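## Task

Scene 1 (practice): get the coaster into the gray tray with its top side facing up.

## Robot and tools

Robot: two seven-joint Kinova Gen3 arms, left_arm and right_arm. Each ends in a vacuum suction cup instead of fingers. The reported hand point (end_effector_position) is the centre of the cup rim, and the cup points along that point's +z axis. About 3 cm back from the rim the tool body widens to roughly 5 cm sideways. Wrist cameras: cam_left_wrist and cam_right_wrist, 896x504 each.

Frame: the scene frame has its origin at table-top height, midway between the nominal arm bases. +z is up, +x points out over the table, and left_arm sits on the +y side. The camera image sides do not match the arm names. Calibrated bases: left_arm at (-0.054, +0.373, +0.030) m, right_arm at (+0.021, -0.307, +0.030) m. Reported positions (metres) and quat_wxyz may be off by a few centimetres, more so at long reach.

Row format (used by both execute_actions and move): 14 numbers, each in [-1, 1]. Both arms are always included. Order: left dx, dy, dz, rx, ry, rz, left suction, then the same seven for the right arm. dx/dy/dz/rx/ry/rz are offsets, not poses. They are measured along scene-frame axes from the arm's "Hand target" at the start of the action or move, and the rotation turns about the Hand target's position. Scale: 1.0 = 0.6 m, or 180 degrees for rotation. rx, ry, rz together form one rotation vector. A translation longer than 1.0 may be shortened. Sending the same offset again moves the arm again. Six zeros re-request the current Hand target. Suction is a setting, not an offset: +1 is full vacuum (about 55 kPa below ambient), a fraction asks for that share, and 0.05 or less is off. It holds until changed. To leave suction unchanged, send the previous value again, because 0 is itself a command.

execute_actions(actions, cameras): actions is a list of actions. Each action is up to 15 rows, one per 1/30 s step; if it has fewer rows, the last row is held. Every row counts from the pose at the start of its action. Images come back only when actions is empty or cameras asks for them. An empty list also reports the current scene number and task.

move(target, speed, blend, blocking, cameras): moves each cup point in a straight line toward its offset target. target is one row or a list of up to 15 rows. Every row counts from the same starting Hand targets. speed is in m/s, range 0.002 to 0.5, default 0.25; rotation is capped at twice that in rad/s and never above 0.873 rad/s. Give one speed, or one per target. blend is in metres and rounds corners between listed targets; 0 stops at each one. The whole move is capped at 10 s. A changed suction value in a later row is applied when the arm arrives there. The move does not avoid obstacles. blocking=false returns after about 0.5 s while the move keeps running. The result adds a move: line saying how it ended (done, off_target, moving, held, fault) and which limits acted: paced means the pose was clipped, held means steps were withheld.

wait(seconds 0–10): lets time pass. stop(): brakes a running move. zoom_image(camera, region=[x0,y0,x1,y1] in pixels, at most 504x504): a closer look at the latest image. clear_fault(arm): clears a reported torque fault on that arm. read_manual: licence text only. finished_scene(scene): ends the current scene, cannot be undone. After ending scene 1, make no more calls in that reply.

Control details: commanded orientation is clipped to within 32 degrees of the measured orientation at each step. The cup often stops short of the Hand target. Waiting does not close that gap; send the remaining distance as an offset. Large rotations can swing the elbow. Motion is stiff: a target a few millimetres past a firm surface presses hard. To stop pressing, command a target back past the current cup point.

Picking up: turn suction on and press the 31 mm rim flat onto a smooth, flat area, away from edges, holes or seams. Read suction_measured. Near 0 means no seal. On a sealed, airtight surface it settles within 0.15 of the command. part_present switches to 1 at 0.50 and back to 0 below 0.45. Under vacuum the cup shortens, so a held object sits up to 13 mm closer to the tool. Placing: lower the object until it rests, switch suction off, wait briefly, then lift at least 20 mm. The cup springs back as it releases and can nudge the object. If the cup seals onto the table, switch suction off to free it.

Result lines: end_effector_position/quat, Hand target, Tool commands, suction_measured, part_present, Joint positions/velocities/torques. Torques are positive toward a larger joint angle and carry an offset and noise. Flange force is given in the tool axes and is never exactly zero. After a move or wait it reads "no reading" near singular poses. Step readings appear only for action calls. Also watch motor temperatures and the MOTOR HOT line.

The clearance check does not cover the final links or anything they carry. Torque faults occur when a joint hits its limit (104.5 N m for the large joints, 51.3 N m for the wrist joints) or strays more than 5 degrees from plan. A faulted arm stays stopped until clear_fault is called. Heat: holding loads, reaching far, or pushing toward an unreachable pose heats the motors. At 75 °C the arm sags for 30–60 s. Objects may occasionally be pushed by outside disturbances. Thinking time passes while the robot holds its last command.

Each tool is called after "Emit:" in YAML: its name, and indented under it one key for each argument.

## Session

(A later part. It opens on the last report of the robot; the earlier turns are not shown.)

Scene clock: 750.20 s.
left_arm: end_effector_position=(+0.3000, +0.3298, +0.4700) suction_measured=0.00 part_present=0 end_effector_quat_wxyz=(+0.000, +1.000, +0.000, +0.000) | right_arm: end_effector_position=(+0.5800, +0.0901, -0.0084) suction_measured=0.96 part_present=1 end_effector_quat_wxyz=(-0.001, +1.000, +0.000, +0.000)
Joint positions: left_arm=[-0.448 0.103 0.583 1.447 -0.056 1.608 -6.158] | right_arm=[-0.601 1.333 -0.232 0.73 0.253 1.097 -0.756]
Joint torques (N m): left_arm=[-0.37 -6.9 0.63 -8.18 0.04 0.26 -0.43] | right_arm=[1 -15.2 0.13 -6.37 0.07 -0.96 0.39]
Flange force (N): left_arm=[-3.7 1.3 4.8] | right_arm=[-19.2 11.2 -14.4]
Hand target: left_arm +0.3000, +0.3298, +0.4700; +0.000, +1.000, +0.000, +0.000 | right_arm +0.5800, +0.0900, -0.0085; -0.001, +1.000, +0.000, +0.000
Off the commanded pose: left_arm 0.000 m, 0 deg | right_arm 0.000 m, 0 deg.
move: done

Emit:
move:
  target: [0,0,0,0,0,0,0,0,0,0.0015,0,0,0,0]
  speed: 0.02

Emit:
move:
  target:
    - [0,0,0,0,0,0,0,0,0,0.05,0,0,0,0]
    - [0,0,0,0,0,0,0,-0.2167,-0.55,0.8794,0,0,0,0]
    - [0.2,-0.333,0,0,0,0,0,-0.2167,-0.55,0.8794,0,0,0,0]
  speed: [0.05,0.3,0.25]
  cameras: ["all"]

Scene clock: 757.37 s.
left_arm: end_effector_position=(+0.3000, +0.3298, +0.4700) suction_measured=0.00 part_present=0 end_effector_quat_wxyz=(+0.000, +1.000, +0.000, +0.000) | right_arm: end_effector_position=(+0.5800, +0.0901, -0.0076) suction_measured=0.00 part_present=0 end_effector_quat_wxyz=(-0.001, +1.000, +0.000, +0.000)
Joint positions: left_arm=[-0.448 0.103 0.583 1.447 -0.056 1.608 -6.158] | right_arm=[-0.601 1.332 -0.232 0.73 0.253 1.098 -0.756]
Joint torques (N m): left_arm=[-0.3 -6.93 0.66 -8.17 0.04 0.25 -0.44] | right_arm=[0.82 -16.56 -0.03 -5.99 -0.06 -0.05 0.38]
Flange force (N): left_arm=[-3.7 1.1 4.8] | right_arm=[-16.7 9.8 -10.8]
Hand target: left_arm +0.3000, +0.3298, +0.4700; +0.000, +1.000, +0.000, +0.000 | right_arm +0.5800, +0.0900, -0.0076; -0.001, +1.000, +0.000, +0.000
Off the commanded pose: left_arm 0.000 m, 0 deg | right_arm 0.000 m, 0 deg.
move: done

Scene clock: 762.13 s.
left_arm: end_effector_position=(+0.4200, +0.1300, +0.4700) suction_measured=0.00 part_present=0 end_effector_quat_wxyz=(+0.000, +1.000, +0.000, +0.000) | right_arm: end_effector_position=(+0.4500, -0.2400, +0.5201) suction_measured=0.00 part_present=0 end_effector_quat_wxyz=(-0.001, +1.000, +0.000, +0.000)
Joint positions: left_arm=[0.178 0.621 0.674 0.768 -0.387 1.842 -5.643] | right_arm=[-0.085 0.322 -0.24 0.989 0.077 1.838 -0.275]
Joint torques (N m): left_arm=[-0.18 -15.78 2.15 -7.46 0.07 0.19 -0.41] | right_arm=[1 -11.72 0.08 -9.26 -0.01 -0.08 0.4]
Flange force (N): left_arm=[-7.5 -2.6 6.6] | right_arm=[-10.8 -1.5 10.6]
Hand target: left_arm +0.4200, +0.1300, +0.4700; +0.000, +1.000, +0.000, +0.000 | right_arm +0.4500, -0.2400, +0.5201; -0.001, +1.000, +0.000, +0.000
Off the commanded pose: left_arm 0.000 m, 0 deg | right_arm 0.000 m, 0 deg.
move: done

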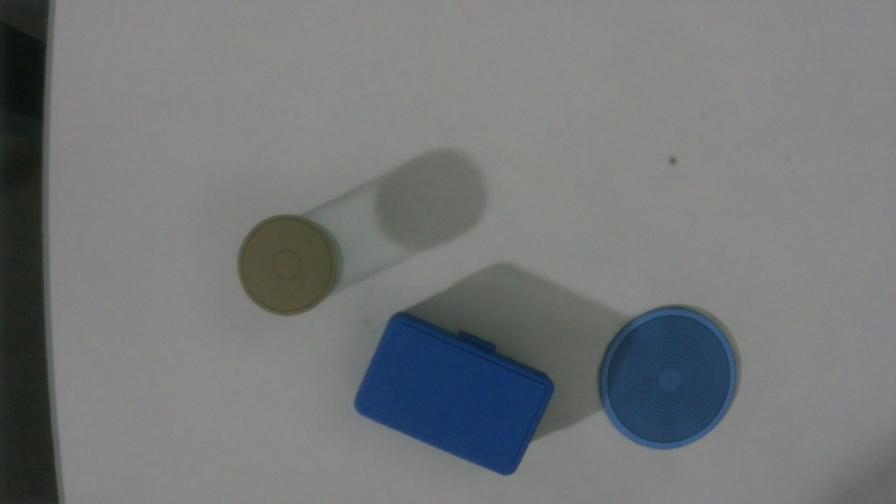

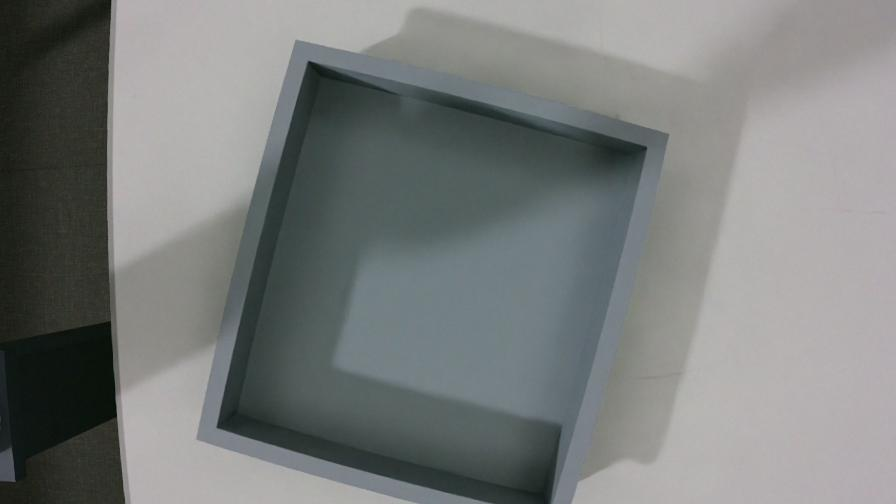

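Emit:
move:
  target: [0.2533,-0.0733,-0.5333,0,0,0,0,0,0,0,0,0,0,0]
  speed: 0.25
  cameras: ["cam_left_wrist"]

Emit:
move:
  target: [0,0,-0.15,0,0,0,0,0,0,0,0,0,0,0]
  speed: 0.15
  cameras: ["cam_left_wrist"]

Scene clock: 769.67 s.
left_arm: end_effector_position=(+0.5720, +0.0860, +0.1500) suction_measured=0.00 part_present=0 end_effector_quat_wxyz=(+0.000, +1.000, +0.000, +0.000) | right_arm: end_effector_position=(+0.4500, -0.2400, +0.5201) suction_measured=0.00 part_present=0 end_effector_quat_wxyz=(-0.001, +1.000, +0.000, +0.000)
Joint positions: left_arm=[0.249 1.178 0.571 0.666 -0.533 1.39 -5.692] | right_arm=[-0.085 0.322 -0.24 0.989 0.077 1.838 -0.275]
Joint torques (N m): left_arm=[-0.39 -22.69 2.64 -7.12 0.05 0.28 -0.42] | right_arm=[0.91 -11.77 0.02 -9.4 -0.06 -0.12 0.34]
Motor temperatures (°C): left_arm=[35 34 33 38 40 36 41] | right_arm=[32 34 31 35 43 40 41]
Flange force (N): left_arm=[-10.3 -3.5 2.6] | right_arm=[-11.1 -1.1 11.1]
Hand target: left_arm +0.5720, +0.0860, +0.1500; +0.000, +1.000, +0.000, +0.000 | right_arm +0.4500, -0.2400, +0.5201; -0.001, +1.000, +0.000, +0.000
Off the commanded pose: left_arm 0.000 m, 0 deg | right_arm 0.000 m, 0 deg.
move: done
Images, in order (width x height): cam_left_wrist 896x504.

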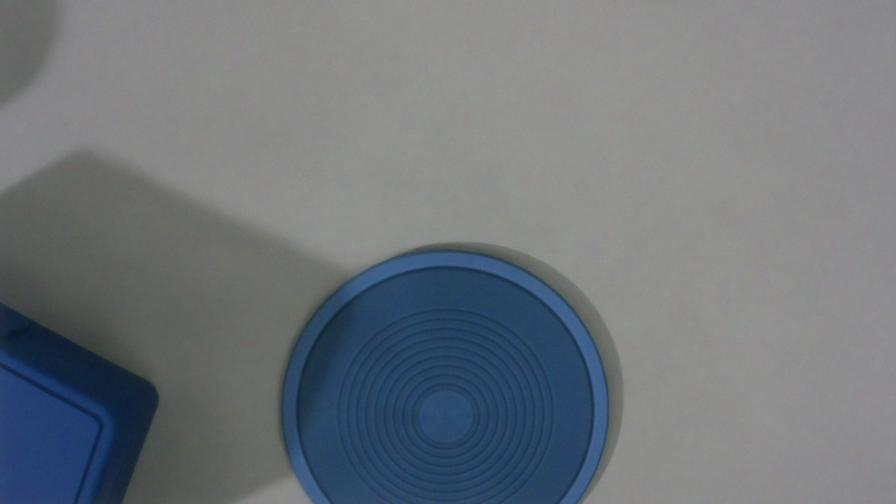

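Scene clock: 770.63 s.
left_arm: end_effector_position=(+0.5720, +0.0860, +0.0601) suction_measured=0.00 part_present=0 end_effector_quat_wxyz=(+0.000, +1.000, +0.000, +0.000) | right_arm: end_effector_position=(+0.4500, -0.2400, +0.5201) suction_measured=0.00 part_present=0 end_effector_quat_wxyz=(-0.001, +1.000, +0.000, +0.000)
Joint positions: left_arm=[0.242 1.279 0.547 0.737 -0.558 1.226 -5.666] | right_arm=[-0.085 0.322 -0.24 0.989 0.077 1.838 -0.275]
Joint torques (N m): left_arm=[-0.36 -22.89 2.88 -6.72 0.05 0.23 -0.41] | right_arm=[0.98 -11.72 0.06 -9.23 -0.02 -0.09 0.32]
Flange force (N): left_arm=[-9.4 -3.1 1.0] | right_arm=[-10.7 -1.3 10.5]
Hand target: left_arm +0.5720, +0.0860, +0.0600; +0.000, +1.000, +0.000, +0.000 | right_arm +0.4500, -0.2400, +0.5201; -0.001, +1.000, +0.000, +0.000
Off the commanded pose: left_arm 0.000 m, 0 deg | right_arm 0.000 m, 0 deg.
move: done
Images, in order (width x height): cam_left_wrist 896x504.

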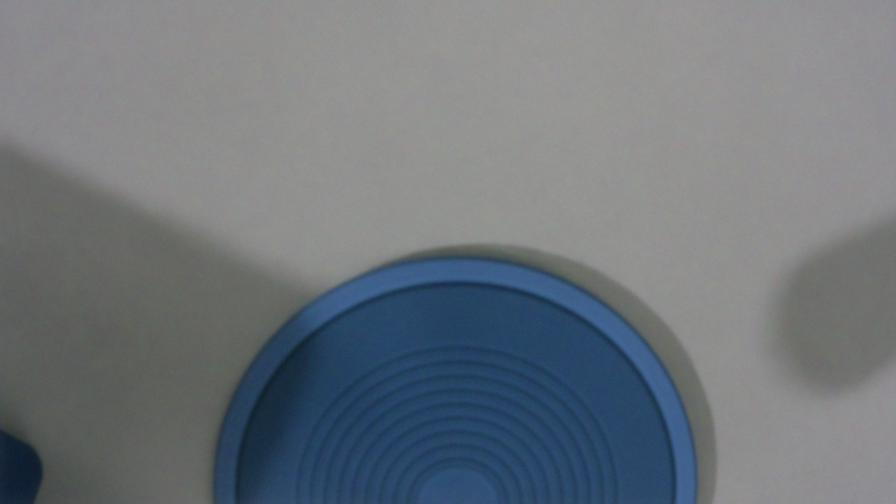

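Emit:
move:
  target:
    - [0.0095,0.016,-0.075,0,0,0,1,0,0,0,0,0,0,0]
    - [0.0095,0.016,-0.0975,0,0,0,1,0,0,0,0,0,0,0]
  speed: [0.1,0.03]
  blend: [0.003,0]

Emit:
wait:
  seconds: 0.5

Scene clock: 789.40 s.
left_arm: end_effector_position=(+0.5777, +0.0956, +0.0015) suction_measured=0.29 part_present=0 end_effector_quat_wxyz=(+0.000, +1.000, +0.000, +0.000) | right_arm: end_effector_position=(+0.4500, -0.2400, +0.5201) suction_measured=0.00 part_present=0 end_effector_quat_wxyz=(-0.001, +1.000, +0.000, +0.000)
Joint positions: left_arm=[0.233 1.369 0.532 0.721 -0.575 1.151 -5.68] | right_arm=[-0.085 0.322 -0.24 0.989 0.077 1.838 -0.275]
Joint torques (N m): left_arm=[-0.34 -23.21 2.8 -6.6 0.06 0.23 -0.4] | right_arm=[0.86 -11.74 0.05 -9.29 -0.06 -0.11 0.4]
Flange force (N): left_arm=[-10.2 -3.4 0.2] | right_arm=[-10.9 -1.2 10.7]
Hand target: left_arm +0.5777, +0.0956, +0.0015; +0.000, +1.000, +0.000, +0.000 | right_arm +0.4500, -0.2400, +0.5201; -0.001, +1.000, +0.000, +0.000
Off the commanded pose: left_arm 0.000 m, 0 deg | right_arm 0.000 m, 0 deg.
move: done

Scene clock: 789.90 s.
left_arm: end_effector_position=(+0.5777, +0.0956, +0.0015) suction_measured=0.85 part_present=1 end_effector_quat_wxyz=(+0.000, +1.000, +0.000, +0.000) | right_arm: end_effector_position=(+0.4500, -0.2400, +0.5201) suction_measured=0.00 part_present=0 end_effector_quat_wxyz=(-0.001, +1.000, +0.000, +0.000)
Joint positions: left_arm=[0.233 1.369 0.532 0.721 -0.575 1.151 -5.68] | right_arm=[-0.085 0.322 -0.24 0.989 0.077 1.838 -0.275]
Joint torques (N m): left_arm=[-0.39 -23.38 2.78 -6.6 0.05 0.25 -0.38] | right_arm=[0.99 -11.82 0.06 -9.27 -0.01 -0.11 0.37]
Flange force (N): left_arm=[-9.8 -3.1 0.5] | right_arm=[-10.5 -1.4 10.5]
Hand target: left_arm +0.5777, +0.0956, +0.0015; +0.000, +1.000, +0.000, +0.000 | right_arm +0.4500, -0.2400, +0.5201; -0.001, +1.000, +0.000, +0.000
Tool commands: left_gripper/suction=+1.0 right_gripper/suction=+0.0
Off the commanded pose: left_arm 0.000 m, 0 deg | right_arm 0.000 m, 0 deg.
wait: 0.50 s; at rest by 0.17 s

Emit:
move:
  target:
    - [0,0,0.2,0,0,0,1,0,0,0,0,0,0,0]
    - [-0.2128,0.3073,0.1667,0,0,0,1,0,0,0,0,0,0,0]
    - [-0.2128,0.3073,0.0142,0,0,0,1,0,0,0,0,0,0,0]
    - [-0.2128,0.3073,-0.0133,0,0,0,1,0,0,0,0,0,0,0]
  speed: [0.15,0.25,0.15,0.03]
  blend: [0.03,0.03,0.005,0]

Emit:
move:
  target: [0,0,-0.002,0,0,0,1,0,0,0,0,0,0,0]
  speed: 0.01

Scene clock: 797.83 s.
left_arm: end_effector_position=(+0.4500, +0.2799, -0.0064) suction_measured=0.99 part_present=1 end_effector_quat_wxyz=(+0.000, +1.000, +0.000, +0.000) | right_arm: end_effector_position=(+0.4500, -0.2400, +0.5201) suction_measured=0.00 part_present=0 end_effector_quat_wxyz=(-0.001, +1.000, +0.000, +0.000)
Joint positions: left_arm=[-0.116 1.056 0.427 1.626 -0.678 0.612 -5.601] | right_arm=[-0.085 0.322 -0.24 0.989 0.077 1.838 -0.275]
Joint torques (N m): left_arm=[-0.37 -18.04 3.09 -4.26 0.04 0.19 -0.41] | right_arm=[0.97 -11.72 0.03 -9.27 -0.07 -0.14 0.3]
Flange force (N): left_arm=[-5.7 0.5 1.1] | right_arm=[-10.7 -1.2 10.5]
Hand target: left_arm +0.4500, +0.2799, -0.0065; +0.000, +1.000, +0.000, +0.000 | right_arm +0.4500, -0.2400, +0.5201; -0.001, +1.000, +0.000, +0.000
Off the commanded pose: left_arm 0.000 m, 0 deg | right_arm 0.000 m, 0 deg.
move: done

Scene clock: 798.53 s.
left_arm: end_effector_position=(+0.4500, +0.2799, -0.0077) suction_measured=0.99 part_present=1 end_effector_quat_wxyz=(+0.000, +1.000, +0.000, +0.000) | right_arm: end_effector_position=(+0.4500, -0.2400, +0.5201) suction_measured=0.00 part_present=0 end_effector_quat_wxyz=(-0.001, +1.000, +0.000, +0.000)
Joint positions: left_arm=[-0.115 1.058 0.426 1.625 -0.679 0.61 -5.601] | right_arm=[-0.085 0.322 -0.24 0.989 0.077 1.838 -0.275]
Joint torques (N m): left_arm=[-0.33 -18.03 3 -4.26 0.05 0.26 -0.39] | right_arm=[0.96 -11.78 0.05 -9.3 -0.02 -0.15 0.4]
Flange force (N): left_arm=[-5.8 0.3 1.0] | right_arm=[-10.7 -1.4 10.5]
Hand target: left_arm +0.4500, +0.2799, -0.0077; +0.000, +1.000, +0.000, +0.000 | right_arm +0.4500, -0.2400, +0.5201; -0.001, +1.000, +0.000, +0.000
Off the commanded pose: left_arm 0.000 m, 0 deg | right_arm 0.000 m, 0 deg.
move: done

Emit:
move:
  target: [0,0,-0.002,0,0,0,1,0,0,0,0,0,0,0]
  speed: 0.01

Emit:
move:
  target: [0,0,-0.002,0,0,0,1,0,0,0,0,0,0,0]
  speed: 0.01

Scene clock: 802.17 s.
left_arm: end_effector_position=(+0.4500, +0.2799, -0.0088) suction_measured=0.99 part_present=1 end_effector_quat_wxyz=(+0.000, +1.000, +0.000, +0.000) | right_arm: end_effector_position=(+0.4500, -0.2400, +0.5201) suction_measured=0.00 part_present=0 end_effector_quat_wxyz=(-0.001, +1.000, +0.000, +0.000)
Joint positions: left_arm=[-0.114 1.06 0.424 1.625 -0.679 0.608 -5.6] | right_arm=[-0.085 0.322 -0.24 0.989 0.077 1.838 -0.275]
Joint torques (N m): left_arm=[-0.35 -12.47 1.74 -3.92 -0.15 -0.4 -0.41] | right_arm=[1.04 -11.76 0.05 -9.39 -0.08 -0.18 0.39]
Flange force (N): left_arm=[-8.9 -0.2 -12.0] | right_arm=[-11.0 -1.5 10.8]
Hand target: left_arm +0.4500, +0.2799, -0.0089; +0.000, +1.000, +0.000, +0.000 | right_arm +0.4500, -0.2400, +0.5201; -0.001, +1.000, +0.000, +0.000
Off the commanded pose: left_arm 0.000 m, 0 deg | right_arm 0.000 m, 0 deg.
move: done

Scene clock: 802.87 s.
left_arm: end_effector_position=(+0.4500, +0.2799, -0.0100) suction_measured=0.99 part_present=1 end_effector_quat_wxyz=(+0.000, +1.000, +0.000, +0.000) | right_arm: end_effector_position=(+0.4500, -0.2400, +0.5201) suction_measured=0.00 part_present=0 end_effector_quat_wxyz=(-0.001, +1.000, +0.000, +0.000)
Joint positions: left_arm=[-0.113 1.062 0.423 1.624 -0.681 0.606 -5.599] | right_arm=[-0.085 0.322 -0.24 0.989 0.077 1.838 -0.275]
Joint torques (N m): left_arm=[-0.13 2.34 -1.54 -4.18 -0.82 -2.63 -0.4] | right_arm=[1.05 -11.68 0.08 -9.27 -0.02 -0.14 0.34]
Flange force (N): left_arm=[-19.8 -2.6 -48.1] | right_arm=[-10.9 -1.4 10.5]
Hand target: left_arm +0.4500, +0.2799, -0.0101; +0.000, +1.000, +0.000, +0.000 | right_arm +0.4500, -0.2400, +0.5201; -0.001, +1.000, +0.000, +0.000
Off the commanded pose: left_arm 0.000 m, 0 deg | right_arm 0.000 m, 0 deg.
move: done

Emit:
move:
  target: [0,0,0.0025,0,0,0,1,0,0,0,0,0,0,0]
  speed: 0.01

Emit:
move:
  target: [0,0,0,0,0,0,0,0,0,0,0,0,0,0]
  speed: 0.02

Emit:
move:
  target:
    - [0,0,0.05,0,0,0,0,0,0,0,0,0,0,0]
    - [-0.05,-0.25,0.7975,0,0,0,0,0,0,0,0,0,0,0]
  speed: [0.05,0.3]
  cameras: ["cam_left_wrist"]

Scene clock: 809.63 s.
left_arm: end_effector_position=(+0.4500, +0.2800, -0.0087) suction_measured=0.99 part_present=1 end_effector_quat_wxyz=(+0.000, +1.000, +0.000, +0.000) | right_arm: end_effector_position=(+0.4500, -0.2400, +0.5201) suction_measured=0.00 part_present=0 end_effector_quat_wxyz=(-0.001, +1.000, +0.000, +0.000)
Joint positions: left_arm=[-0.114 1.06 0.425 1.625 -0.679 0.609 -5.6] | right_arm=[-0.085 0.322 -0.24 0.989 0.077 1.838 -0.275]
Joint torques (N m): left_arm=[-0.04 -13.03 2.11 -2.02 0.27 0.58 -0.43] | right_arm=[0.94 -11.79 0.02 -9.23 -0.05 -0.12 0.33]
Flange force (N): left_arm=[-4.1 0.1 -8.0] | right_arm=[-10.4 -1.2 10.3]
Hand target: left_arm +0.4500, +0.2799, -0.0086; +0.000, +1.000, +0.000, +0.000 | right_arm +0.4500, -0.2400, +0.5201; -0.001, +1.000, +0.000, +0.000
Off the commanded pose: left_arm 0.000 m, 0 deg | right_arm 0.000 m, 0 deg.
move: done

Scene clock: 810.13 s.
left_arm: end_effector_position=(+0.4500, +0.2799, -0.0085) suction_measured=0.00 part_present=0 end_effector_quat_wxyz=(+0.000, +1.000, +0.000, +0.000) | right_arm: end_effector_position=(+0.4500, -0.2400, +0.5201) suction_measured=0.00 part_present=0 end_effector_quat_wxyz=(-0.001, +1.000, +0.000, +0.000)
Joint positions: left_arm=[-0.114 1.06 0.425 1.625 -0.679 0.609 -5.6] | right_arm=[-0.085 0.322 -0.24 0.989 0.077 1.838 -0.275]
Joint torques (N m): left_arm=[-0.1 -12.42 1.96 -2.55 0.15 0.23 -0.41] | right_arm=[1.02 -11.72 0.08 -9.3 -0.01 -0.15 0.38]
Flange force (N): left_arm=[-5.7 -0.1 -10.1] | right_arm=[-10.9 -1.5 10.6]
Hand target: left_arm +0.4500, +0.2800, -0.0086; +0.000, +1.000, +0.000, +0.000 | right_arm +0.4500, -0.2400, +0.5201; -0.001, +1.000, +0.000, +0.000
Off the commanded pose: left_arm 0.000 m, 0 deg | right_arm 0.000 m, 0 deg.
move: done

Scene clock: 813.23 s.
left_arm: end_effector_position=(+0.4200, +0.1300, +0.4699) suction_measured=0.00 part_present=0 end_effector_quat_wxyz=(+0.000, +1.000, +0.000, +0.000) | right_arm: end_effector_position=(+0.4500, -0.2400, +0.5201) suction_measured=0.00 part_present=0 end_effector_quat_wxyz=(-0.001, +1.000, +0.000, +0.000)
Joint positions: left_arm=[0.169 0.626 0.703 0.769 -0.405 1.845 -5.634] | right_arm=[-0.085 0.322 -0.24 0.989 0.077 1.838 -0.275]
Joint torques (N m): left_arm=[-0.36 -15.86 2.23 -7.48 0.03 0.21 -0.42] | right_arm=[0.92 -11.76 0.13 -9.33 -0.03 -0.19 0.35]
Flange force (N): left_arm=[-7.5 -2.2 6.8] | right_arm=[-10.8 -1.2 10.5]
Hand target: left_arm +0.4200, +0.1300, +0.4699; +0.000, +1.000, +0.000, +0.000 | right_arm +0.4500, -0.2400, +0.5201; -0.001, +1.000, +0.000, +0.000
Off the commanded pose: left_arm 0.000 m, 0 deg | right_arm 0.000 m, 0 deg.
move: done
Images, in order (width x height): cam_left_wrist 896x504.

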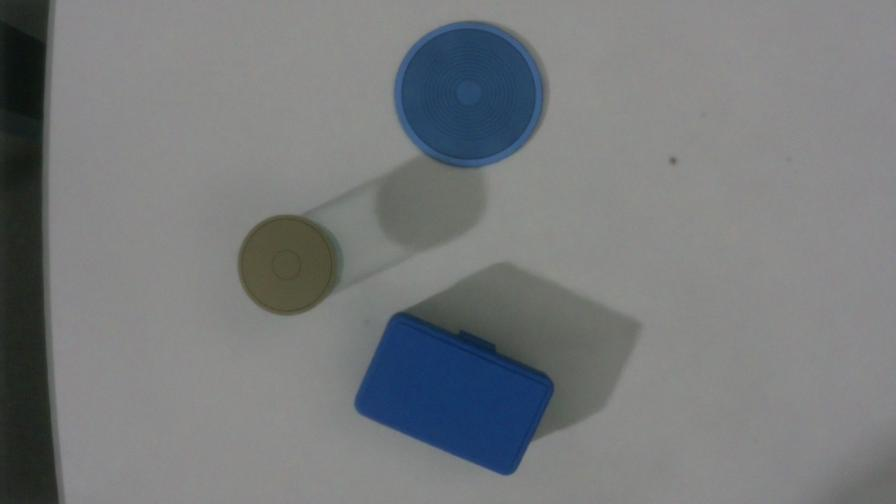

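Emit:
move:
  target:
    - [0.05,0.25,-0.6832,0,0,0,1,-0.04,0.5083,-0.3402,0.5,0,0,1]
    - [0.05,0.25,-0.7665,0,0,0,1,-0.04,0.5083,-0.3402,0.5,0,0,1]
    - [0.05,0.25,-0.7823,0,0,0,1,-0.04,0.5083,-0.3402,0.5,0,0,1]
    - [0.05,0.25,-0.5832,0,0,0,1,-0.04,0.5083,-0.3402,0.5,0,0,1]
    - [0,-0.0167,-0.2498,-0.5,0,0,1,-0.04,0.5083,-0.3402,0.5,0,0,1]
  speed: [0.4,0.2,0.04,0.2,0.4]
  blend: [0.01,0.003,0,0.03,0]
  cameras: ["all"]

Scene clock: 875.00 s.
left_arm: end_effector_position=(+0.4200, +0.1200, +0.3201) suction_measured=0.99 part_present=1 end_effector_quat_wxyz=(+0.707, +0.707, +0.000, +0.000) | right_arm: end_effector_position=(+0.4260, +0.0650, +0.3160) suction_measured=0.00 part_present=0 end_effector_quat_wxyz=(+0.707, -0.707, +0.000, +0.000)
Joint positions: left_arm=[-0.779 1.542 1.51 1.792 0.118 0.567 -6.404] | right_arm=[0.156 0.915 -0.691 1.951 -1.662 0.98 1.274]
Joint torques (N m): left_arm=[-0.38 -14.67 8.39 -1.01 0.98 0.44 -0.4] | right_arm=[1.06 -14.26 -3.92 -5.17 -0.33 1.45 0.38]
Flange force (N): left_arm=[-3.3 0.0 1.3] | right_arm=[-7.1 -1.6 0.0]
Hand target: left_arm +0.4200, +0.1199, +0.3201; +0.707, +0.707, +0.000, +0.000 | right_arm +0.4260, +0.0650, +0.3160; +0.707, -0.707, +0.000, +0.000
Off the commanded pose: left_arm 0.000 m, 0 deg | right_arm 0.000 m, 0 deg.
move: done

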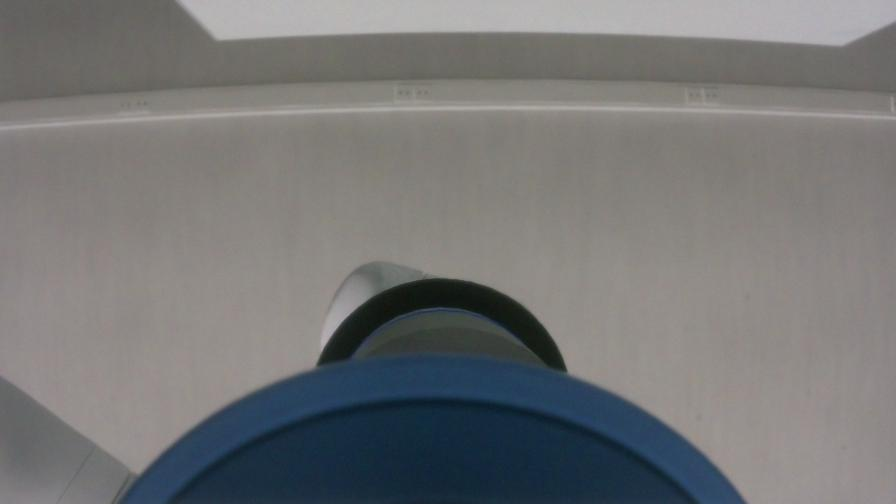

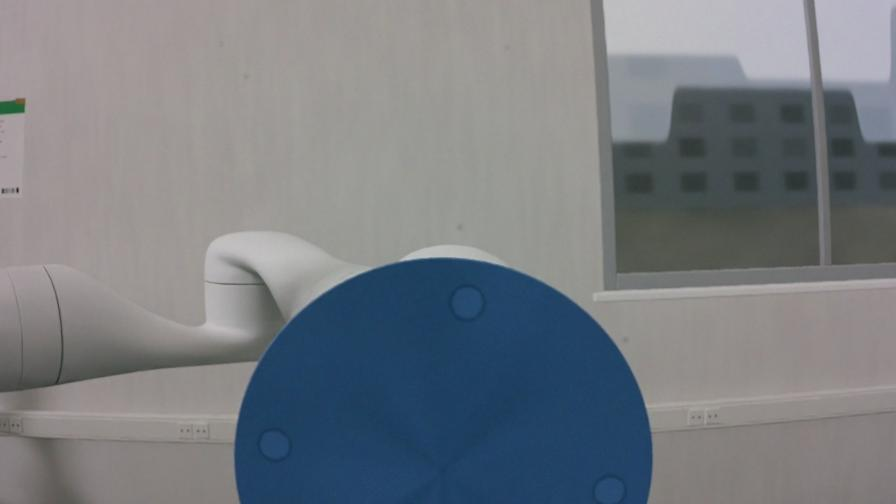

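Emit:
move:
  target:
    - [0,0,0,0,0,0,1,-0.005,0.1,0.0083,0,0,0,1]
    - [0,0,0,0,0,0,1,-0.005,0.1308,0.0083,0,0,0,1]
  speed: [0.2,0.03]
  blend: [0.003,0]

Scene clock: 889.43 s.
left_arm: end_effector_position=(+0.4200, +0.1199, +0.3201) suction_measured=0.99 part_present=1 end_effector_quat_wxyz=(+0.707, +0.707, +0.000, +0.000) | right_arm: end_effector_position=(+0.4230, +0.1435, +0.3210) suction_measured=0.86 part_present=1 end_effector_quat_wxyz=(+0.707, -0.707, +0.000, +0.000)
Joint positions: left_arm=[-0.779 1.542 1.511 1.792 0.118 0.567 -6.404] | right_arm=[-0.004 0.941 -0.734 1.875 -1.817 0.881 1.329]
Joint torques (N m): left_arm=[-3.89 -14.54 8.03 -2.29 0.91 0.42 -0.43] | right_arm=[4.33 -15.36 -2.5 -5.5 -0.32 1.6 0.33]
Flange force (N): left_arm=[-3.4 0.6 8.7] | right_arm=[-7.6 -0.5 6.5]
Hand target: left_arm +0.4200, +0.1199, +0.3201; +0.707, +0.707, +0.000, +0.000 | right_arm +0.4230, +0.1435, +0.3209; +0.707, -0.707, +0.000, +0.000
Off the commanded pose: left_arm 0.000 m, 0 deg | right_arm 0.000 m, 0 deg.
move: done

Emit:
move:
  target:
    - [0,0,0,0,0,0,0,0,0,0,0,0,0,1]
    - [0,0.0833,0,0,0,0,0,0,0,0,0,0,0,1]
    - [0,0.0833,0,0,0,0,0,0,-0.2,0,0,0,0,1]
    - [0,0.0168,0.25,0.5,0,0,0,0.0075,-0.5925,-0.3683,-0.5,0,0,1]
    - [0,0.0168,0.25,0.5,0,0,0,0.0075,-0.5925,-0.515,-0.5,0,0,1]
    - [0,0.0168,0.25,0.5,0,0,0,0.0075,-0.5925,-0.5366,-0.5,0,0,1]
  speed: [0.1,0.15,0.3,0.4,0.2,0.03]
  blend: [0,0.01,0.03,0.01,0.003,0]

Scene clock: 914.10 s.
left_arm: end_effector_position=(+0.4200, +0.1300, +0.4701) suction_measured=0.00 part_present=0 end_effector_quat_wxyz=(+0.000, +1.000, +0.000, +0.000) | right_arm: end_effector_position=(+0.4275, -0.2120, -0.0010) suction_measured=0.99 part_present=1 end_effector_quat_wxyz=(-0.001, +1.000, +0.000, +0.000)
Joint positions: left_arm=[0.113 0.662 0.894 0.772 -0.526 1.872 -5.569] | right_arm=[-0.407 0.907 0.144 1.963 -0.399 0.298 0.084]
Joint torques (N m): left_arm=[-0.34 -15.84 2.7 -6.92 0.07 0.28 -0.4] | right_arm=[0.9 -15.13 1.48 -4.4 -0.01 -0.25 0.39]
Flange force (N): left_arm=[-6.7 -1.9 6.2] | right_arm=[-8.3 -1.0 -2.7]
Hand target: left_arm +0.4200, +0.1300, +0.4701; +0.000, +1.000, +0.000, +0.000 | right_arm +0.4275, -0.2120, -0.0010; -0.001, +1.000, +0.000, +0.000
Off the commanded pose: left_arm 0.000 m, 0 deg | right_arm 0.000 m, 0 deg.
move: done

Emit:
move:
  target: [0,0,0,0,0,0,0,0,0,-0.002,0,0,0,1]
  speed: 0.01

Emit:
move:
  target: [0,0,0,0,0,0,0,0,0,-0.002,0,0,0,1]
  speed: 0.01

Scene clock: 917.83 s.
left_arm: end_effector_position=(+0.4200, +0.1300, +0.4701) suction_measured=0.00 part_present=0 end_effector_quat_wxyz=(+0.000, +1.000, +0.000, +0.000) | right_arm: end_effector_position=(+0.4275, -0.2120, -0.0022) suction_measured=0.96 part_present=1 end_effector_quat_wxyz=(-0.001, +1.000, +0.000, +0.000)
Joint positions: left_arm=[0.113 0.662 0.894 0.772 -0.526 1.872 -5.569] | right_arm=[-0.406 0.91 0.143 1.963 -0.4 0.295 0.084]
Joint torques (N m): left_arm=[-0.35 -15.84 2.67 -6.88 0.07 0.25 -0.42] | right_arm=[1.01 -15.34 1.37 -4.35 -0.03 -0.06 0.35]
Flange force (N): left_arm=[-6.5 -1.7 6.0] | right_arm=[-8.4 -1.2 -2.0]
Hand target: left_arm +0.4200, +0.1300, +0.4701; +0.000, +1.000, +0.000, +0.000 | right_arm +0.4275, -0.2120, -0.0022; -0.001, +1.000, +0.000, +0.000
Off the commanded pose: left_arm 0.000 m, 0 deg | right_arm 0.000 m, 0 deg.
move: done

Scene clock: 918.53 s.
left_arm: end_effector_position=(+0.4200, +0.1300, +0.4701) suction_measured=0.00 part_present=0 end_effector_quat_wxyz=(+0.000, +1.000, +0.000, +0.000) | right_arm: end_effector_position=(+0.4275, -0.2120, -0.0034) suction_measured=1.00 part_present=1 end_effector_quat_wxyz=(-0.001, +1.000, +0.000, +0.000)
Joint positions: left_arm=[0.113 0.662 0.894 0.772 -0.526 1.872 -5.569] | right_arm=[-0.405 0.913 0.141 1.963 -0.4 0.293 0.085]
Joint torques (N m): left_arm=[-0.38 -15.82 2.69 -6.88 0.08 0.25 -0.42] | right_arm=[0.91 -15.39 1.44 -4.37 0 -0.08 0.32]
Flange force (N): left_arm=[-6.4 -1.6 5.9] | right_arm=[-8.6 -0.9 -1.8]
Hand target: left_arm +0.4200, +0.1300, +0.4701; +0.000, +1.000, +0.000, +0.000 | right_arm +0.4275, -0.2120, -0.0034; -0.001, +1.000, +0.000, +0.000
Off the commanded pose: left_arm 0.000 m, 0 deg | right_arm 0.000 m, 0 deg.
move: done

Emit:
move:
  target: [0,0,0,0,0,0,0,0,0,-0.002,0,0,0,1]
  speed: 0.01

Scene clock: 920.63 s.
left_arm: end_effector_position=(+0.4200, +0.1300, +0.4701) suction_measured=0.00 part_present=0 end_effector_quat_wxyz=(+0.000, +1.000, +0.000, +0.000) | right_arm: end_effector_position=(+0.4275, -0.2120, -0.0046) suction_measured=0.98 part_present=1 end_effector_quat_wxyz=(-0.001, +1.000, +0.000, +0.000)
Joint positions: left_arm=[0.113 0.662 0.894 0.772 -0.526 1.872 -5.569] | right_arm=[-0.404 0.915 0.14 1.962 -0.401 0.29 0.085]
Joint torques (N m): left_arm=[-0.4 -15.92 2.69 -6.91 0.08 0.25 -0.4] | right_arm=[0.97 -15.37 1.35 -4.33 -0.02 -0.17 0.4]
Flange force (N): left_arm=[-6.3 -1.6 6.0] | right_arm=[-8.2 -1.3 -2.3]
Hand target: left_arm +0.4200, +0.1300, +0.4701; +0.000, +1.000, +0.000, +0.000 | right_arm +0.4275, -0.2120, -0.0046; -0.001, +1.000, +0.000, +0.000
Off the commanded pose: left_arm 0.000 m, 0 deg | right_arm 0.000 m, 0 deg.
move: done

Emit:
move:
  target: [0,0,0,0,0,0,0,0,0,-0.0017,0,0,0,1]
  speed: 0.01

Scene clock: 924.47 s.
left_arm: end_effector_position=(+0.4200, +0.1300, +0.4701) suction_measured=0.00 part_present=0 end_effector_quat_wxyz=(+0.000, +1.000, +0.000, +0.000) | right_arm: end_effector_position=(+0.4275, -0.2120, -0.0056) suction_measured=0.99 part_present=1 end_effector_quat_wxyz=(-0.001, +1.000, +0.000, +0.000)
Joint positions: left_arm=[0.113 0.662 0.894 0.772 -0.526 1.872 -5.569] | right_arm=[-0.403 0.918 0.139 1.962 -0.401 0.288 0.086]
Joint torques (N m): left_arm=[-0.36 -15.85 2.73 -6.9 0.04 0.28 -0.41] | right_arm=[0.91 -11.65 1.01 -5.07 -0.11 -0.9 0.34]
Flange force (N): left_arm=[-6.6 -1.8 6.1] | right_arm=[-11.1 -0.3 -13.5]
Hand target: left_arm +0.4200, +0.1300, +0.4701; +0.000, +1.000, +0.000, +0.000 | right_arm +0.4275, -0.2120, -0.0056; -0.001, +1.000, +0.000, +0.000
Off the commanded pose: left_arm 0.000 m, 0 deg | right_arm 0.000 m, 0 deg.
move: done

Emit:
move:
  target:
    - [0,0,0,0,0,0,0,0,0,0.001,0,0,0,0]
    - [0,0,0,0,0,0,0,0,0,0.05,0,0,0,0]
    - [0,0,0,0,0,0,0,0.0375,-0.0467,0.876,0,0,0,0]
  speed: [0.02,0.06,0.4]
  blend: [0,0.01,0]
  cameras: ["cam_right_wrist"]

Scene clock: 932.90 s.
left_arm: end_effector_position=(+0.4200, +0.1300, +0.4701) suction_measured=0.00 part_present=0 end_effector_quat_wxyz=(+0.000, +1.000, +0.000, +0.000) | right_arm: end_effector_position=(+0.4500, -0.2400, +0.5200) suction_measured=0.00 part_present=0 end_effector_quat_wxyz=(-0.001, +1.000, +0.000, +0.000)
Joint positions: left_arm=[0.113 0.662 0.894 0.772 -0.526 1.872 -5.569] | right_arm=[-0.487 0.328 0.431 1.007 -0.141 1.832 -0.096]
Joint torques (N m): left_arm=[-0.31 -15.86 2.69 -6.89 0.05 0.27 -0.42] | right_arm=[0.94 -11.29 1.24 -9.24 -0.02 0.03 0.38]
Flange force (N): left_arm=[-6.6 -1.9 6.2] | right_arm=[-13.1 -1.0 12.2]
Hand target: left_arm +0.4200, +0.1300, +0.4701; +0.000, +1.000, +0.000, +0.000 | right_arm +0.4500, -0.2400, +0.5200; -0.001, +1.000, +0.000, +0.000
Off the commanded pose: left_arm 0.000 m, 0 deg | right_arm 0.000 m, 0 deg.
move: done
Images, in order (width x height): cam_right_wrist 896x504.

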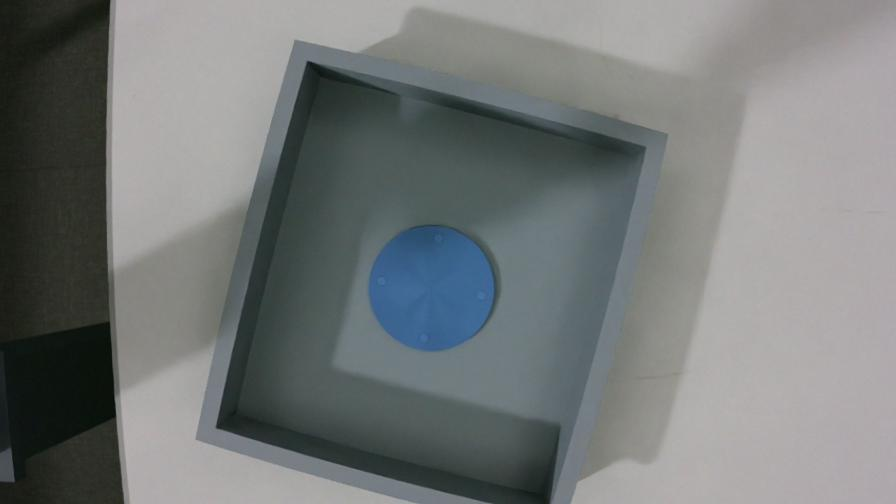

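Emit:
move:
  target:
    - [0,0.01,-0.25,-0.5,0,0,1,-0.0392,0.0458,-0.7667,0,0,0,1]
    - [0,0.01,-0.25,-0.5,0,0,1,-0.0392,0.0458,-0.8417,0,0,0,1]
    - [0,0.01,-0.25,-0.5,0,0,1,-0.0392,0.0458,-0.86,0,0,0,1]
    - [0,0.01,-0.25,-0.5,0,0,1,-0.0392,0.0458,-0.6333,0,0,0,1]
    - [0,0.01,-0.25,-0.5,0,0,1,-0.045,0.5333,-0.3317,0.5,0,0,1]
  speed: [0.4,0.2,0.04,0.2,0.4]
  blend: [0.01,0.003,0,0.03,0]
  cameras: ["cam_left_wrist"]

Scene clock: 954.03 s.
left_arm: end_effector_position=(+0.4200, +0.1360, +0.3201) suction_measured=0.00 part_present=0 end_effector_quat_wxyz=(+0.707, +0.707, +0.000, +0.000) | right_arm: end_effector_position=(+0.4230, +0.0800, +0.3209) suction_measured=0.99 part_present=1 end_effector_quat_wxyz=(+0.707, -0.707, +0.000, +0.000)
Joint positions: left_arm=[-0.811 1.53 1.497 1.789 0.141 0.606 -6.425] | right_arm=[0.058 0.87 -0.593 1.951 -1.731 1.047 1.275]
Joint torques (N m): left_arm=[-0.38 -14.62 8.25 -1.05 1.01 0.45 -0.41] | right_arm=[0.9 -14.47 -3.35 -5.51 -0.41 1.51 0.36]
Flange force (N): left_arm=[-3.1 0.2 1.4] | right_arm=[-7.5 -1.4 -0.6]
Hand target: left_arm +0.4200, +0.1360, +0.3200; +0.707, +0.707, +0.000, +0.000 | right_arm +0.4230, +0.0800, +0.3209; +0.707, -0.707, +0.000, +0.000
Off the commanded pose: left_arm 0.000 m, 0 deg | right_arm 0.000 m, 0 deg.
move: done
Images, in order (width x height): cam_left_wrist 896x504.

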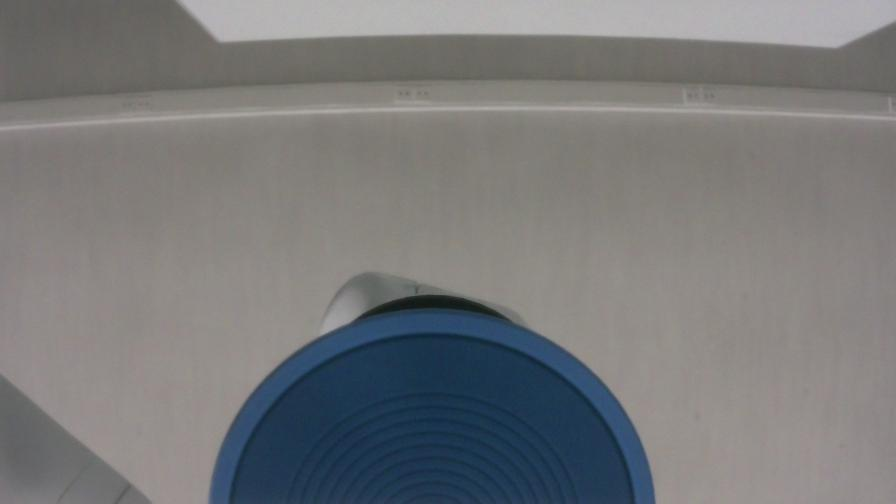

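Emit:
move:
  target:
    - [0,-0.0933,0.003,0,0,0,1,0,0,0,0,0,0,1]
    - [0,-0.1327,0.003,0,0,0,1,0,0,0,0,0,0,1]
  speed: [0.2,0.03]
  blend: [0.003,0]

Scene clock: 965.70 s.
left_arm: end_effector_position=(+0.4200, +0.0564, +0.3219) suction_measured=0.70 part_present=1 end_effector_quat_wxyz=(+0.707, +0.707, +0.000, +0.000) | right_arm: end_effector_position=(+0.4230, +0.0800, +0.3209) suction_measured=0.98 part_present=1 end_effector_quat_wxyz=(+0.708, -0.707, +0.000, +0.000)
Joint positions: left_arm=[-0.644 1.539 1.513 1.788 0.155 0.438 -6.433] | right_arm=[0.058 0.87 -0.593 1.951 -1.731 1.047 1.275]
Joint torques (N m): left_arm=[-2.74 -14.87 8.56 -1.54 0.79 0.59 -0.41] | right_arm=[3.18 -14.46 -1.81 -5.39 -0.47 1.4 0.36]
Flange force (N): left_arm=[-3.0 -0.1 6.1] | right_arm=[-7.9 -1.4 4.7]
Hand target: left_arm +0.4200, +0.0564, +0.3219; +0.707, +0.707, +0.000, +0.000 | right_arm +0.4230, +0.0800, +0.3209; +0.707, -0.707, +0.000, +0.000
Off the commanded pose: left_arm 0.000 m, 0 deg | right_arm 0.000 m, 0 deg.
move: done

Emit:
move:
  target:
    - [0,0,0,0,0,0,1,0,0,0,0,0,0,0]
    - [0,0,0,0,0,0,1,0,-0.0833,0,0,0,0,0]
    - [0,0,0,0,0,0,1,0,-0.2,0,0,0,0,0]
    - [-0.0333,-0.3273,-0.3698,0.5,0,0,1,-0.205,-0.7917,0.1318,-0.5,0,0,0]
    - [-0.0333,-0.3273,-0.5165,0.5,0,0,1,-0.205,-0.7917,0.1318,-0.5,0,0,0]
    - [-0.0333,-0.3273,-0.5423,0.5,0,0,1,-0.205,-0.7917,0.1318,-0.5,0,0,0]
  speed: [0.1,0.15,0.3,0.4,0.2,0.03]
  blend: [0,0.01,0.03,0.01,0.003,0]

Scene clock: 983.77 s.
left_arm: end_effector_position=(+0.4000, -0.1400, -0.0035) suction_measured=0.99 part_present=1 end_effector_quat_wxyz=(+0.000, +1.000, +0.000, +0.000) | right_arm: end_effector_position=(+0.3000, -0.3950, +0.4000) suction_measured=0.00 part_present=0 end_effector_quat_wxyz=(-0.001, +1.000, +0.000, +0.000)
Joint positions: left_arm=[0.733 1.33 0.271 0.75 -0.298 1.088 -5.348] | right_arm=[0.412 -0.034 -0.2 1.794 -0.008 1.381 0.231]
Joint torques (N m): left_arm=[-0.38 -23.3 1.77 -7.17 0.05 0.29 -0.41] | right_arm=[0.97 -5.45 0.53 -9.38 -0.06 -0.1 0.36]
Flange force (N): left_arm=[-7.5 -6.7 0.4] | right_arm=[-5.7 -5.4 6.5]
Hand target: left_arm +0.4000, -0.1400, -0.0035; +0.000, +1.000, +0.000, +0.000 | right_arm +0.3000, -0.3950, +0.4000; -0.001, +1.000, +0.000, +0.000
Off the commanded pose: left_arm 0.000 m, 0 deg | right_arm 0.000 m, 0 deg.
move: done

Emit:
move:
  target:
    - [0,0,-0.0012,0,0,0,0,0,0,0,0,0,0,0]
    - [0,0,0.05,0,0,0,0,0,0,0,0,0,0,0]
    - [0,0.05,0.35,0,0,0,0,0,0,0,0,0,0,0]
  speed: [0.02,0.06,0.4]
  blend: [0,0.01,0]
  cameras: ["cam_left_wrist"]

Scene clock: 996.03 s.
left_arm: end_effector_position=(+0.4000, -0.1100, +0.2064) suction_measured=0.00 part_present=0 end_effector_quat_wxyz=(+0.000, +1.000, +0.000, +0.000) | right_arm: end_effector_position=(+0.3000, -0.3950, +0.4000) suction_measured=0.00 part_present=0 end_effector_quat_wxyz=(-0.001, +1.000, +0.000, +0.000)
Joint positions: left_arm=[0.686 1.014 0.305 0.771 -0.263 1.385 -5.388] | right_arm=[0.412 -0.034 -0.2 1.794 -0.008 1.381 0.231]
Joint torques (N m): left_arm=[-0.35 -21.3 1.71 -7.94 0.06 0.31 -0.4] | right_arm=[0.88 -5.6 0.32 -9.42 -0.04 -0.1 0.34]
Flange force (N): left_arm=[-8.4 -7.3 3.2] | right_arm=[-5.7 -4.8 6.7]
Hand target: left_arm +0.4000, -0.1100, +0.2065; +0.000, +1.000, +0.000, +0.000 | right_arm +0.3000, -0.3950, +0.4000; -0.001, +1.000, +0.000, +0.000
Off the commanded pose: left_arm 0.000 m, 0 deg | right_arm 0.000 m, 0 deg.
move: done
Images, in order (width x height): cam_left_wrist 896x504.

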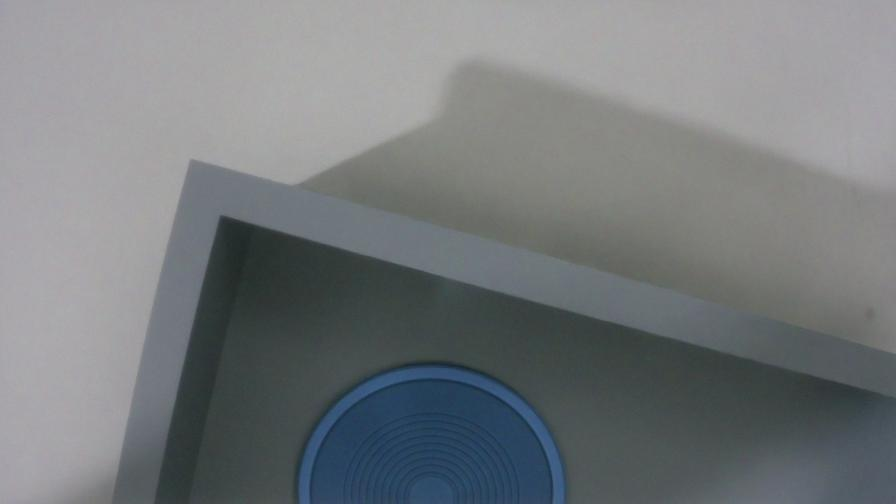

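Emit:
finished_scene:
  scene: 1

The scene is finished: the task was done.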